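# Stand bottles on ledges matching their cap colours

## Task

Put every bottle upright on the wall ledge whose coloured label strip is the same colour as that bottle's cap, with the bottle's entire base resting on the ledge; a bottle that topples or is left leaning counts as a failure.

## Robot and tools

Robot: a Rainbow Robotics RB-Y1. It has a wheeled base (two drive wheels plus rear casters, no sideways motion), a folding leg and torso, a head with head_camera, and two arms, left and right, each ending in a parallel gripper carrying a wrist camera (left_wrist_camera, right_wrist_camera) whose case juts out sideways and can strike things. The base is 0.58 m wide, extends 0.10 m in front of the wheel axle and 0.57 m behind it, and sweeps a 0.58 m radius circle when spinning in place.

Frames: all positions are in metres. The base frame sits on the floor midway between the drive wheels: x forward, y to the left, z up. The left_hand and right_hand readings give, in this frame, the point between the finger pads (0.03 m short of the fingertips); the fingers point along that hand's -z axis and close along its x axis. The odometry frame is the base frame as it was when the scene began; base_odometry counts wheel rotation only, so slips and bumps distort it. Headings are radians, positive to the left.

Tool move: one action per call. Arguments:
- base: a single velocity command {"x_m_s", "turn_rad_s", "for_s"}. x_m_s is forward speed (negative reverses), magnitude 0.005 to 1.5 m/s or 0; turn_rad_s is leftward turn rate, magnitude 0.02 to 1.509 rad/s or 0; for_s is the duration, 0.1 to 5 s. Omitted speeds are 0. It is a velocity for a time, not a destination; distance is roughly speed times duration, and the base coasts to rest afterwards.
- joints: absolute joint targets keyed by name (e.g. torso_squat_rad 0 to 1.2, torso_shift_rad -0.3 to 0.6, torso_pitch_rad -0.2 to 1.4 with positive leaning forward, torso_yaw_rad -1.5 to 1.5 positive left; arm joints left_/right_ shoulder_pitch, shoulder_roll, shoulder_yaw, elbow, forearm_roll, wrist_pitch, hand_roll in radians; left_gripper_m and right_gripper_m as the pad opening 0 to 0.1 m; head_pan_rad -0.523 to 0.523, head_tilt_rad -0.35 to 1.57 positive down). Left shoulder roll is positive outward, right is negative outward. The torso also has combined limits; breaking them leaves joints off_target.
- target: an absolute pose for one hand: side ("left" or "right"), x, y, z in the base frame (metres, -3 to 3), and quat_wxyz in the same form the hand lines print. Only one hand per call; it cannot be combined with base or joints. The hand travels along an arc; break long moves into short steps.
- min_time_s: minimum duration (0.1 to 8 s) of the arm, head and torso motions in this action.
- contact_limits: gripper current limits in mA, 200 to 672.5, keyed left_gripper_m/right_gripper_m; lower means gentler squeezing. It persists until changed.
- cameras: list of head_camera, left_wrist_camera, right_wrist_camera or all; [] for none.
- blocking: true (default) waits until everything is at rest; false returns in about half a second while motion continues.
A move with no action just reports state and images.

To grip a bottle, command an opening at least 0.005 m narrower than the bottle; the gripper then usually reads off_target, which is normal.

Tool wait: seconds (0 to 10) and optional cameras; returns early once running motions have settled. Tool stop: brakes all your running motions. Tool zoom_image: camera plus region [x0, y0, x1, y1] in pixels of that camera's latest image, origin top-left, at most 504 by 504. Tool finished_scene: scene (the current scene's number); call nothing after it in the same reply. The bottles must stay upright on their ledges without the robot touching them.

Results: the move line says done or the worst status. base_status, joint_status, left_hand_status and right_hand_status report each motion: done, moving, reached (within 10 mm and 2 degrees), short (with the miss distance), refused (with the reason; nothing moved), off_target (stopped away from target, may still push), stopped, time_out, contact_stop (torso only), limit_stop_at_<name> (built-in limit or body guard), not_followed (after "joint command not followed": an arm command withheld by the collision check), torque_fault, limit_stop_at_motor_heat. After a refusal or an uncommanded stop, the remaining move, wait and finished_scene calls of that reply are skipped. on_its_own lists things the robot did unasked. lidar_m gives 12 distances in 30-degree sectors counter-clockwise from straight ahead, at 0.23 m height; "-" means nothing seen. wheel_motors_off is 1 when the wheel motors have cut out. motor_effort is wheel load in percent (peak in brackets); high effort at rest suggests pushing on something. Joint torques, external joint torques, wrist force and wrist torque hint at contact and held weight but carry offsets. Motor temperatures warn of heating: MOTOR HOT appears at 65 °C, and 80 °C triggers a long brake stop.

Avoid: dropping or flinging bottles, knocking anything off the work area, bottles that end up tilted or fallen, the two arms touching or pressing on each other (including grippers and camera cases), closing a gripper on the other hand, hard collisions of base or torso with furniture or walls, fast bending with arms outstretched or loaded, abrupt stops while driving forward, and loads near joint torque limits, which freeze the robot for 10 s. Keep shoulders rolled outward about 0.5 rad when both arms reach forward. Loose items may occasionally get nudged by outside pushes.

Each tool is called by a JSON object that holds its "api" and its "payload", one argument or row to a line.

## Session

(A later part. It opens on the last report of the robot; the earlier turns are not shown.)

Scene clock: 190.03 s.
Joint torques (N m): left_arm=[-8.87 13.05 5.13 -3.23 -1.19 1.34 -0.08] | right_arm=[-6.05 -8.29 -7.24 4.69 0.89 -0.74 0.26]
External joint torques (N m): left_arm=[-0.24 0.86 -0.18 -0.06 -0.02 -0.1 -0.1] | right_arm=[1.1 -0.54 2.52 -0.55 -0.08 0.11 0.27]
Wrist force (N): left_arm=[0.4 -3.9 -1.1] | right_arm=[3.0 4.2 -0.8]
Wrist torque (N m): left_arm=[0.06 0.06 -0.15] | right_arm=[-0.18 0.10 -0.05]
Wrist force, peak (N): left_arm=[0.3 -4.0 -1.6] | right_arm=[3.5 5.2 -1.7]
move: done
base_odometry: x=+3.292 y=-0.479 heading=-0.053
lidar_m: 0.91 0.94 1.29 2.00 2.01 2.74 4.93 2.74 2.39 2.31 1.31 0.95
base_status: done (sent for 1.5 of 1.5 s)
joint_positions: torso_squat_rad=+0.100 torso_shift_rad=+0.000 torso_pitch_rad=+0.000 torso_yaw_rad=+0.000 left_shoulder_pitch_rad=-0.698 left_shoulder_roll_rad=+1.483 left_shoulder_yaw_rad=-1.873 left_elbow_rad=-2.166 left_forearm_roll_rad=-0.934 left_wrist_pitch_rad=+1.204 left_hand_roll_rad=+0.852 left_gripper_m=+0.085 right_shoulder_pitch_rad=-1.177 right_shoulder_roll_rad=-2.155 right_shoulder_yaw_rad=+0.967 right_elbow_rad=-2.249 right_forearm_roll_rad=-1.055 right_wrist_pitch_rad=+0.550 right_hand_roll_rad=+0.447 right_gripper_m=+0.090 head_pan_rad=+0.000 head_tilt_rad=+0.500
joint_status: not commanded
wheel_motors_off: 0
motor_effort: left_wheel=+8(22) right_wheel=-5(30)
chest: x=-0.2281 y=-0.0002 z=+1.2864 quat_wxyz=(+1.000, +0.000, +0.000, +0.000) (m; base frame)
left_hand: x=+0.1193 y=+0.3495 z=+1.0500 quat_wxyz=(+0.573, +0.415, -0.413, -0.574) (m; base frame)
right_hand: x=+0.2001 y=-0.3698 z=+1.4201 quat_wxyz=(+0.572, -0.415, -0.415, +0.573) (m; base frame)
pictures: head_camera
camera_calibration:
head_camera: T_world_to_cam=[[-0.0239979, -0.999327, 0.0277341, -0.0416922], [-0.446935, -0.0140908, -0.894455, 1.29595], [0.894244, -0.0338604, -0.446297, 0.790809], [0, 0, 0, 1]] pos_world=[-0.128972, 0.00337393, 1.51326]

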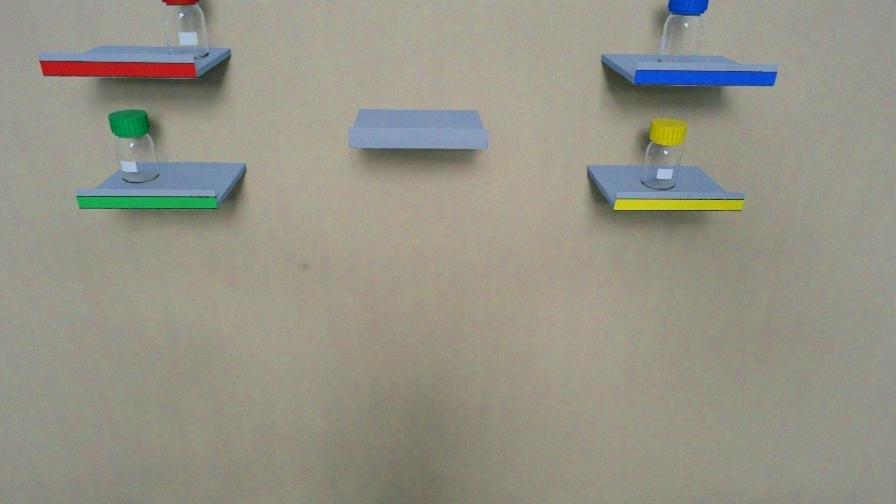

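{"api": "move", "payload": {
  "joints": {"left_shoulder_pitch_rad": -0.454, "left_shoulder_roll_rad": 1.124, "left_shoulder_yaw_rad": 0.488, "left_elbow_rad": -2.362, "left_forearm_roll_rad": 0.971, "left_wrist_pitch_rad": 1.591, "left_hand_roll_rad": -0.968},
  "min_time_s": 2
}}

{"api": "move", "payload": {
  "joints": {"left_shoulder_pitch_rad": -0.938, "left_shoulder_roll_rad": 0.931, "left_shoulder_yaw_rad": -0.057, "left_elbow_rad": -1.571, "left_forearm_roll_rad": 0.678, "left_wrist_pitch_rad": 1.2, "left_hand_roll_rad": -1.227},
  "min_time_s": 4,
  "blocking": false
}}

{"api": "wait", "payload": {
  "seconds": 0.8
}}

{"api": "wait", "payload": {
  "seconds": 0.6
}}

{"api": "wait", "payload": {
  "seconds": 0.6
}}

{"api": "wait", "payload": {
  "seconds": 0.6
}}

{"api": "wait", "payload": {
  "seconds": 3
}}

Scene clock: 197.73 s.
Joint torques (N m): left_arm=[-11.58 13.32 6.25 0.02 -1.23 -1.86 0.67] | right_arm=[-6.46 -8.78 -7.47 4.87 0.81 -0.82 0.07]
External joint torques (N m): left_arm=[-0.6 0.54 -0.25 -0.62 -0.15 -0.22 0.65] | right_arm=[0.68 -1.02 2.29 -0.37 -0.16 0.03 0.08]
Wrist force (N): left_arm=[0.5 -3.7 -1.2] | right_arm=[3.3 4.6 -2.0]
Wrist torque (N m): left_arm=[0.03 0.07 -0.02] | right_arm=[-0.26 0.08 -0.02]
Wrist force, peak (N): left_arm=[1.1 -4.6 -1.6] | right_arm=[3.5 5.7 -1.0]
move: done
base_odometry: x=+3.292 y=-0.479 heading=-0.053
lidar_m: 0.91 0.95 1.29 2.00 2.01 2.75 4.93 2.73 2.39 2.31 1.31 0.95
base_status: not commanded
joint_positions: torso_squat_rad=+0.100 torso_shift_rad=+0.000 torso_pitch_rad=+0.000 torso_yaw_rad=+0.000 left_shoulder_pitch_rad=-0.454 left_shoulder_roll_rad=+1.124 left_shoulder_yaw_rad=+0.488 left_elbow_rad=-2.362 left_forearm_roll_rad=+0.971 left_wrist_pitch_rad=+1.591 left_hand_roll_rad=-0.968 left_gripper_m=+0.085 right_shoulder_pitch_rad=-1.177 right_shoulder_roll_rad=-2.155 right_shoulder_yaw_rad=+0.967 right_elbow_rad=-2.249 right_forearm_roll_rad=-1.055 right_wrist_pitch_rad=+0.550 right_hand_roll_rad=+0.447 right_gripper_m=+0.090 head_pan_rad=+0.000 head_tilt_rad=+0.500
joint_status: all done
wheel_motors_off: 0
motor_effort: left_wheel=+8(9) right_wheel=-6(7)
chest: x=-0.2281 y=-0.0002 z=+1.2864 quat_wxyz=(+1.000, +0.000, +0.000, +0.000) (m; base frame)
left_hand: x=+0.1791 y=+0.3405 z=+1.4302 quat_wxyz=(+0.572, +0.417, -0.416, -0.571) (m; base frame)
right_hand: x=+0.2001 y=-0.3698 z=+1.4201 quat_wxyz=(+0.572, -0.415, -0.415, +0.573) (m; base frame)
pictures: none

Scene clock: 198.23 s.
Joint torques (N m): left_arm=[-13.1 12.21 4.23 1.93 -0.93 -1.96 0.08] | right_arm=[-6.82 -8.77 -7.19 4.66 0.78 -0.8 0.19]
External joint torques (N m): left_arm=[-1.83 -0.5 -2.42 1.66 0.11 -0.28 0.07] | right_arm=[0.33 -1.01 2.58 -0.58 -0.18 0.05 0.2]
Wrist force (N): left_arm=[0.5 -3.8 -0.9] | right_arm=[3.6 4.8 -1.4]
Wrist torque (N m): left_arm=[0.05 0.07 0.01] | right_arm=[-0.28 0.15 -0.01]
Wrist force, peak (N): left_arm=[0.4 -4.2 -1.1] | right_arm=[3.6 4.8 -1.4]
move: moving
base_odometry: x=+3.292 y=-0.479 heading=-0.053
lidar_m: 0.91 0.94 1.29 2.00 2.01 2.74 4.93 2.73 2.39 2.32 1.31 0.95
base_status: not commanded
joint_positions: torso_squat_rad=+0.100 torso_shift_rad=+0.000 torso_pitch_rad=+0.000 torso_yaw_rad=+0.000 left_shoulder_pitch_rad=-0.480 left_shoulder_roll_rad=+1.105 left_shoulder_yaw_rad=+0.463 left_elbow_rad=-2.336 left_forearm_roll_rad=+0.940 left_wrist_pitch_rad=+1.554 left_hand_roll_rad=-0.996 left_gripper_m=+0.085 right_shoulder_pitch_rad=-1.177 right_shoulder_roll_rad=-2.155 right_shoulder_yaw_rad=+0.967 right_elbow_rad=-2.249 right_forearm_roll_rad=-1.055 right_wrist_pitch_rad=+0.550 right_hand_roll_rad=+0.447 right_gripper_m=+0.090 head_pan_rad=+0.000 head_tilt_rad=+0.500
joint_status: left_shoulder_pitch_rad moving; left_shoulder_roll_rad moving; left_shoulder_yaw_rad moving; left_elbow_rad moving; left_forearm_roll_rad moving; left_wrist_pitch_rad moving; left_hand_roll_rad moving
wheel_motors_off: 0
motor_effort: left_wheel=+8(8) right_wheel=-6(7)
chest: x=-0.2281 y=-0.0002 z=+1.2864 quat_wxyz=(+1.000, +0.000, +0.000, +0.000) (m; base frame)
left_hand: x=+0.1891 y=+0.3381 z=+1.4377 quat_wxyz=(+0.560, +0.424, -0.429, -0.569) (m; base frame)
right_hand: x=+0.2001 y=-0.3698 z=+1.4201 quat_wxyz=(+0.572, -0.415, -0.415, +0.573) (m; base frame)
pictures: none

Scene clock: 199.03 s.
Joint torques (N m): left_arm=[-15.37 12.31 4.38 0.24 -1.25 -2.25 0.4] | right_arm=[-6.26 -8.52 -7.92 4.71 0.83 -0.92 0.05]
External joint torques (N m): left_arm=[-1.88 -0.25 -2.6 1.14 -0.35 -0.48 0.39] | right_arm=[0.89 -0.76 1.85 -0.52 -0.14 -0.07 0.05]
Wrist force (N): left_arm=[0.2 -4.0 -0.7] | right_arm=[3.4 4.7 -1.1]
Wrist torque (N m): left_arm=[0.09 0.06 0.01] | right_arm=[-0.25 0.10 -0.06]
Wrist force, peak (N): left_arm=[0.1 -4.2 -0.8] | right_arm=[3.4 5.3 -1.1]
earlier move: moving
base_odometry: x=+3.292 y=-0.479 heading=-0.053
lidar_m: 0.91 0.94 1.30 2.00 2.01 2.75 4.93 2.74 2.39 2.32 1.31 0.94
base_status: not commanded
joint_positions: torso_squat_rad=+0.100 torso_shift_rad=+0.000 torso_pitch_rad=+0.000 torso_yaw_rad=+0.000 left_shoulder_pitch_rad=-0.594 left_shoulder_roll_rad=+1.063 left_shoulder_yaw_rad=+0.336 left_elbow_rad=-2.192 left_forearm_roll_rad=+0.878 left_wrist_pitch_rad=+1.468 left_hand_roll_rad=-1.051 left_gripper_m=+0.085 right_shoulder_pitch_rad=-1.177 right_shoulder_roll_rad=-2.155 right_shoulder_yaw_rad=+0.967 right_elbow_rad=-2.249 right_forearm_roll_rad=-1.055 right_wrist_pitch_rad=+0.550 right_hand_roll_rad=+0.447 right_gripper_m=+0.090 head_pan_rad=+0.000 head_tilt_rad=+0.500
joint_status: left_shoulder_pitch_rad moving; left_shoulder_roll_rad moving; left_shoulder_yaw_rad moving; left_elbow_rad moving; left_forearm_roll_rad moving; left_wrist_pitch_rad moving; left_hand_roll_rad moving
wheel_motors_off: 0
motor_effort: left_wheel=+8(8) right_wheel=-6(7)
chest: x=-0.2281 y=-0.0002 z=+1.2864 quat_wxyz=(+1.000, +0.000, +0.000, +0.000) (m; base frame)
left_hand: x=+0.2295 y=+0.3323 z=+1.4465 quat_wxyz=(+0.551, +0.416, -0.449, -0.567) (m; base frame)
right_hand: x=+0.2001 y=-0.3698 z=+1.4201 quat_wxyz=(+0.572, -0.415, -0.415, +0.573) (m; base frame)
wait: 0.80 s; no rest
pictures: none

Scene clock: 199.63 s.
Joint torques (N m): left_arm=[-17.78 10.82 4.68 -0.8 -1.07 -2.14 -0.14] | right_arm=[-6.23 -8.4 -7.49 4.95 0.94 -0.85 0.11]
External joint torques (N m): left_arm=[-2.22 -2.03 -2.78 1.49 -0.35 -0.3 -0.15] | right_arm=[0.91 -0.65 2.27 -0.28 -0.03 0 0.12]
Wrist force (N): left_arm=[-0.1 -4.0 -0.9] | right_arm=[3.1 3.9 -1.1]
Wrist torque (N m): left_arm=[0.07 0.04 0.01] | right_arm=[-0.20 0.07 -0.04]
Wrist force, peak (N): left_arm=[-0.2 -4.1 -0.5] | right_arm=[3.7 5.0 -1.2]
earlier move: moving
base_odometry: x=+3.292 y=-0.479 heading=-0.053
lidar_m: 0.91 0.94 1.29 2.00 2.01 2.74 4.93 2.74 2.39 2.31 1.31 0.95
base_status: not commanded
joint_positions: torso_squat_rad=+0.100 torso_shift_rad=+0.000 torso_pitch_rad=+0.000 torso_yaw_rad=+0.000 left_shoulder_pitch_rad=-0.683 left_shoulder_roll_rad=+1.032 left_shoulder_yaw_rad=+0.231 left_elbow_rad=-2.000 left_forearm_roll_rad=+0.831 left_wrist_pitch_rad=+1.405 left_hand_roll_rad=-1.092 left_gripper_m=+0.085 right_shoulder_pitch_rad=-1.177 right_shoulder_roll_rad=-2.155 right_shoulder_yaw_rad=+0.967 right_elbow_rad=-2.249 right_forearm_roll_rad=-1.055 right_wrist_pitch_rad=+0.550 right_hand_roll_rad=+0.447 right_gripper_m=+0.090 head_pan_rad=+0.000 head_tilt_rad=+0.500
joint_status: left_shoulder_pitch_rad moving; left_shoulder_roll_rad moving; left_shoulder_yaw_rad moving; left_elbow_rad moving; left_forearm_roll_rad moving; left_wrist_pitch_rad moving; left_hand_roll_rad moving
wheel_motors_off: 0
motor_effort: left_wheel=+8(8) right_wheel=-7(7)
chest: x=-0.2281 y=-0.0002 z=+1.2864 quat_wxyz=(+1.000, +0.000, +0.000, +0.000) (m; base frame)
left_hand: x=+0.2731 y=+0.3456 z=+1.4378 quat_wxyz=(+0.575, +0.398, -0.446, -0.558) (m; base frame)
right_hand: x=+0.2001 y=-0.3698 z=+1.4201 quat_wxyz=(+0.572, -0.415, -0.415, +0.573) (m; base frame)
wait: 0.60 s; no rest
pictures: none

Scene clock: 200.23 s.
Joint torques (N m): left_arm=[-20.81 12.63 5.95 -2.59 -0.83 -2.18 -0.36] | right_arm=[-5.96 -8.52 -7.27 4.66 0.96 -0.69 0.09]
External joint torques (N m): left_arm=[-3.16 -0.49 -1.86 0.96 -0.27 -0.32 -0.37] | right_arm=[1.19 -0.77 2.49 -0.58 -0.01 0.16 0.1]
Wrist force (N): left_arm=[-0.6 -3.7 -1.4] | right_arm=[3.0 4.9 -1.1]
Wrist torque (N m): left_arm=[0.03 -0.01 0.01] | right_arm=[-0.31 0.00 0.00]
Wrist force, peak (N): left_arm=[-0.2 -4.1 -0.8] | right_arm=[3.9 4.7 -1.5]
earlier move: moving
base_odometry: x=+3.292 y=-0.479 heading=-0.053
lidar_m: 0.90 0.95 1.29 2.00 2.01 2.75 4.93 2.73 2.38 2.32 1.31 0.95
base_status: not commanded
joint_positions: torso_squat_rad=+0.100 torso_shift_rad=+0.000 torso_pitch_rad=+0.000 torso_yaw_rad=+0.000 left_shoulder_pitch_rad=-0.773 left_shoulder_roll_rad=+1.002 left_shoulder_yaw_rad=+0.126 left_elbow_rad=-1.790 left_forearm_roll_rad=+0.785 left_wrist_pitch_rad=+1.341 left_hand_roll_rad=-1.132 left_gripper_m=+0.085 right_shoulder_pitch_rad=-1.177 right_shoulder_roll_rad=-2.155 right_shoulder_yaw_rad=+0.967 right_elbow_rad=-2.249 right_forearm_roll_rad=-1.055 right_wrist_pitch_rad=+0.550 right_hand_roll_rad=+0.447 right_gripper_m=+0.090 head_pan_rad=+0.000 head_tilt_rad=+0.500
joint_status: left_shoulder_pitch_rad moving; left_shoulder_roll_rad moving; left_shoulder_yaw_rad moving; left_elbow_rad moving; left_forearm_roll_rad moving; left_wrist_pitch_rad moving; left_hand_roll_rad moving
wheel_motors_off: 0
motor_effort: left_wheel=+8(9) right_wheel=-6(7)
chest: x=-0.2281 y=-0.0002 z=+1.2864 quat_wxyz=(+1.000, +0.000, +0.000, +0.000) (m; base frame)
left_hand: x=+0.3170 y=+0.3623 z=+1.4189 quat_wxyz=(+0.605, +0.382, -0.430, -0.551) (m; base frame)
right_hand: x=+0.2001 y=-0.3698 z=+1.4201 quat_wxyz=(+0.572, -0.415, -0.415, +0.573) (m; base frame)
wait: 0.60 s; no rest
pictures: none

Scene clock: 200.83 s.
Joint torques (N m): left_arm=[-21.51 12.24 5.76 -2.97 -0.66 -2.63 -0.22] | right_arm=[-6.18 -8.38 -7.35 4.58 0.85 -0.83 0.21]
External joint torques (N m): left_arm=[-2.22 -0.55 -2.26 1.3 -0.13 -0.77 -0.23] | right_arm=[0.96 -0.63 2.41 -0.66 -0.12 0.02 0.22]
Wrist force (N): left_arm=[0.0 -3.9 -1.4] | right_arm=[3.3 4.5 -0.5]
Wrist torque (N m): left_arm=[0.08 0.04 0.01] | right_arm=[-0.22 0.09 -0.03]
Wrist force, peak (N): left_arm=[-0.2 -4.0 -1.6] | right_arm=[3.9 5.3 -1.4]
earlier move: moving
base_odometry: x=+3.292 y=-0.479 heading=-0.053
lidar_m: 0.91 0.95 1.29 2.00 2.01 2.74 4.93 2.74 2.39 2.32 1.31 0.95
base_status: not commanded
joint_positions: torso_squat_rad=+0.100 torso_shift_rad=+0.000 torso_pitch_rad=+0.000 torso_yaw_rad=+0.000 left_shoulder_pitch_rad=-0.862 left_shoulder_roll_rad=+0.971 left_shoulder_yaw_rad=+0.021 left_elbow_rad=-1.649 left_forearm_roll_rad=+0.738 left_wrist_pitch_rad=+1.277 left_hand_roll_rad=-1.173 left_gripper_m=+0.085 right_shoulder_pitch_rad=-1.177 right_shoulder_roll_rad=-2.155 right_shoulder_yaw_rad=+0.967 right_elbow_rad=-2.249 right_forearm_roll_rad=-1.055 right_wrist_pitch_rad=+0.550 right_hand_roll_rad=+0.447 right_gripper_m=+0.090 head_pan_rad=+0.000 head_tilt_rad=+0.500
joint_status: left_shoulder_pitch_rad moving; left_shoulder_roll_rad moving; left_shoulder_yaw_rad moving; left_elbow_rad moving; left_forearm_roll_rad moving; left_wrist_pitch_rad moving; left_hand_roll_rad moving
wheel_motors_off: 0
motor_effort: left_wheel=+8(9) right_wheel=-6(7)
chest: x=-0.2281 y=-0.0002 z=+1.2864 quat_wxyz=(+1.000, +0.000, +0.000, +0.000) (m; base frame)
left_hand: x=+0.3499 y=+0.3578 z=+1.4098 quat_wxyz=(+0.603, +0.387, -0.417, -0.559) (m; base frame)
right_hand: x=+0.2001 y=-0.3698 z=+1.4201 quat_wxyz=(+0.572, -0.415, -0.415, +0.573) (m; base frame)
wait: 0.60 s; no rest
pictures: none

Scene clock: 202.03 s.
Joint torques (N m): left_arm=[-22.04 12.11 5.9 -3.8 -0.87 -1.91 0.07] | right_arm=[-6.43 -8.57 -7.36 4.91 0.92 -0.54 0.06]
External joint torques (N m): left_arm=[-1.55 -0.06 -2.16 0.87 -0.32 -0.03 0.05] | right_arm=[0.71 -0.81 2.4 -0.33 -0.04 0.32 0.07]
Wrist force (N): left_arm=[0.5 -3.6 -1.2] | right_arm=[3.0 4.4 -1.1]
Wrist torque (N m): left_arm=[0.02 0.07 -0.04] | right_arm=[-0.22 0.06 0.00]
Wrist force, peak (N): left_arm=[-0.1 -4.0 -1.6] | right_arm=[4.3 5.1 -0.5]
earlier move: done
base_odometry: x=+3.292 y=-0.479 heading=-0.053
lidar_m: 0.91 0.95 1.28 2.00 2.01 2.75 4.93 2.73 2.39 2.32 1.31 0.95
base_status: not commanded
joint_positions: torso_squat_rad=+0.100 torso_shift_rad=+0.000 torso_pitch_rad=+0.000 torso_yaw_rad=+0.000 left_shoulder_pitch_rad=-0.938 left_shoulder_roll_rad=+0.931 left_shoulder_yaw_rad=-0.056 left_elbow_rad=-1.571 left_forearm_roll_rad=+0.678 left_wrist_pitch_rad=+1.200 left_hand_roll_rad=-1.227 left_gripper_m=+0.085 right_shoulder_pitch_rad=-1.177 right_shoulder_roll_rad=-2.155 right_shoulder_yaw_rad=+0.967 right_elbow_rad=-2.249 right_forearm_roll_rad=-1.055 right_wrist_pitch_rad=+0.550 right_hand_roll_rad=+0.447 right_gripper_m=+0.090 head_pan_rad=+0.000 head_tilt_rad=+0.500
joint_status: all done
wheel_motors_off: 0
motor_effort: left_wheel=+8(9) right_wheel=-6(7)
chest: x=-0.2281 y=-0.0002 z=+1.2864 quat_wxyz=(+1.000, +0.000, +0.000, +0.000) (m; base frame)
left_hand: x=+0.3746 y=+0.3402 z=+1.4187 quat_wxyz=(+0.572, +0.416, -0.416, -0.572) (m; base frame)
right_hand: x=+0.2001 y=-0.3698 z=+1.4201 quat_wxyz=(+0.572, -0.415, -0.415, +0.573) (m; base frame)
wait: 1.20 of 3 s (the move ended)
pictures: none

{"api": "move", "payload": {
  "joints": {"left_shoulder_pitch_rad": 0.083, "left_shoulder_roll_rad": 0.666, "left_shoulder_yaw_rad": 0.406, "left_elbow_rad": -2.485, "left_forearm_roll_rad": 0.617, "left_wrist_pitch_rad": 1.19, "left_hand_roll_rad": -1.26, "right_shoulder_pitch_rad": 0.083, "right_shoulder_roll_rad": -0.666, "right_shoulder_yaw_rad": -0.406, "right_elbow_rad": -2.485, "right_forearm_roll_rad": -0.617, "right_wrist_pitch_rad": 1.19, "right_hand_roll_rad": 1.26, "head_tilt_rad": 0.5, "left_gripper_m": 0.085, "right_gripper_m": 0.085},
  "min_time_s": 2,
  "cameras": ["head_camera"]
}}

Scene clock: 205.17 s.
Joint torques (N m): left_arm=[-8.57 9.92 7.03 -6.03 -0.55 -2.09 0.11] | right_arm=[-6.64 -11.4 -5.97 -5.17 0.53 -1.93 -0.03]
External joint torques (N m): left_arm=[-0.67 -0.17 0.96 -0.65 -0.06 -0.2 0.1] | right_arm=[1.04 -0.6 0.01 0.22 -0.12 -0.08 -0.02]
Wrist force (N): left_arm=[0.3 -3.8 -1.2] | right_arm=[2.7 4.3 -1.2]
Wrist torque (N m): left_arm=[0.04 0.05 -0.02] | right_arm=[-0.22 -0.02 -0.22]
Wrist force, peak (N): left_arm=[0.0 -4.4 -1.6] | right_arm=[4.7 5.4 -1.7]
move: done
base_odometry: x=+3.292 y=-0.479 heading=-0.053
lidar_m: 0.91 0.95 1.29 2.00 2.01 2.74 4.92 2.74 2.39 2.31 1.30 0.95
base_status: not commanded
joint_positions: torso_squat_rad=+0.100 torso_shift_rad=+0.000 torso_pitch_rad=+0.000 torso_yaw_rad=+0.000 left_shoulder_pitch_rad=+0.083 left_shoulder_roll_rad=+0.666 left_shoulder_yaw_rad=+0.406 left_elbow_rad=-2.485 left_forearm_roll_rad=+0.617 left_wrist_pitch_rad=+1.190 left_hand_roll_rad=-1.260 left_gripper_m=+0.085 right_shoulder_pitch_rad=+0.083 right_shoulder_roll_rad=-0.666 right_shoulder_yaw_rad=-0.406 right_elbow_rad=-2.485 right_forearm_roll_rad=-0.617 right_wrist_pitch_rad=+1.190 right_hand_roll_rad=+1.260 right_gripper_m=+0.085 head_pan_rad=+0.000 head_tilt_rad=+0.500
joint_status: all done
wheel_motors_off: 0
motor_effort: left_wheel=+8(9) right_wheel=-7(7)
chest: x=-0.2281 y=-0.0002 z=+1.2864 quat_wxyz=(+1.000, +0.000, +0.000, +0.000) (m; base frame)
left_hand: x=+0.1800 y=+0.3478 z=+1.2596 quat_wxyz=(+0.572, +0.415, -0.415, -0.572) (m; base frame)
right_hand: x=+0.1800 y=-0.3482 z=+1.2590 quat_wxyz=(+0.573, -0.415, -0.416, +0.572) (m; base frame)
pictures: head_camera
camera_calibration:
head_camera: T_world_to_cam=[[-0.0239979, -0.999327, 0.0277341, -0.0416898], [-0.446935, -0.0140908, -0.894455, 1.29599], [0.894244, -0.0338604, -0.446297, 0.790719], [0, 0, 0, 1]] pos_world=[-0.128872, 0.00337393, 1.51326]

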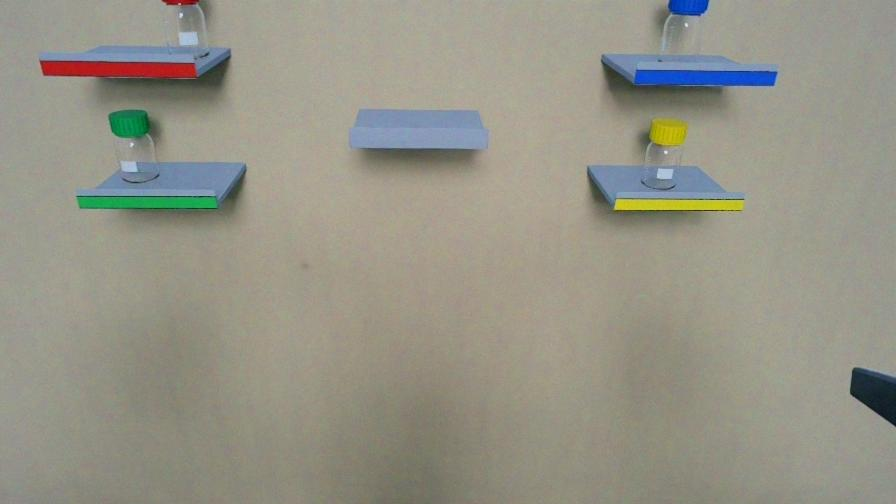

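{"api": "finished_scene", "payload": {
  "scene": 1
}}

The scene is finished: the task was done.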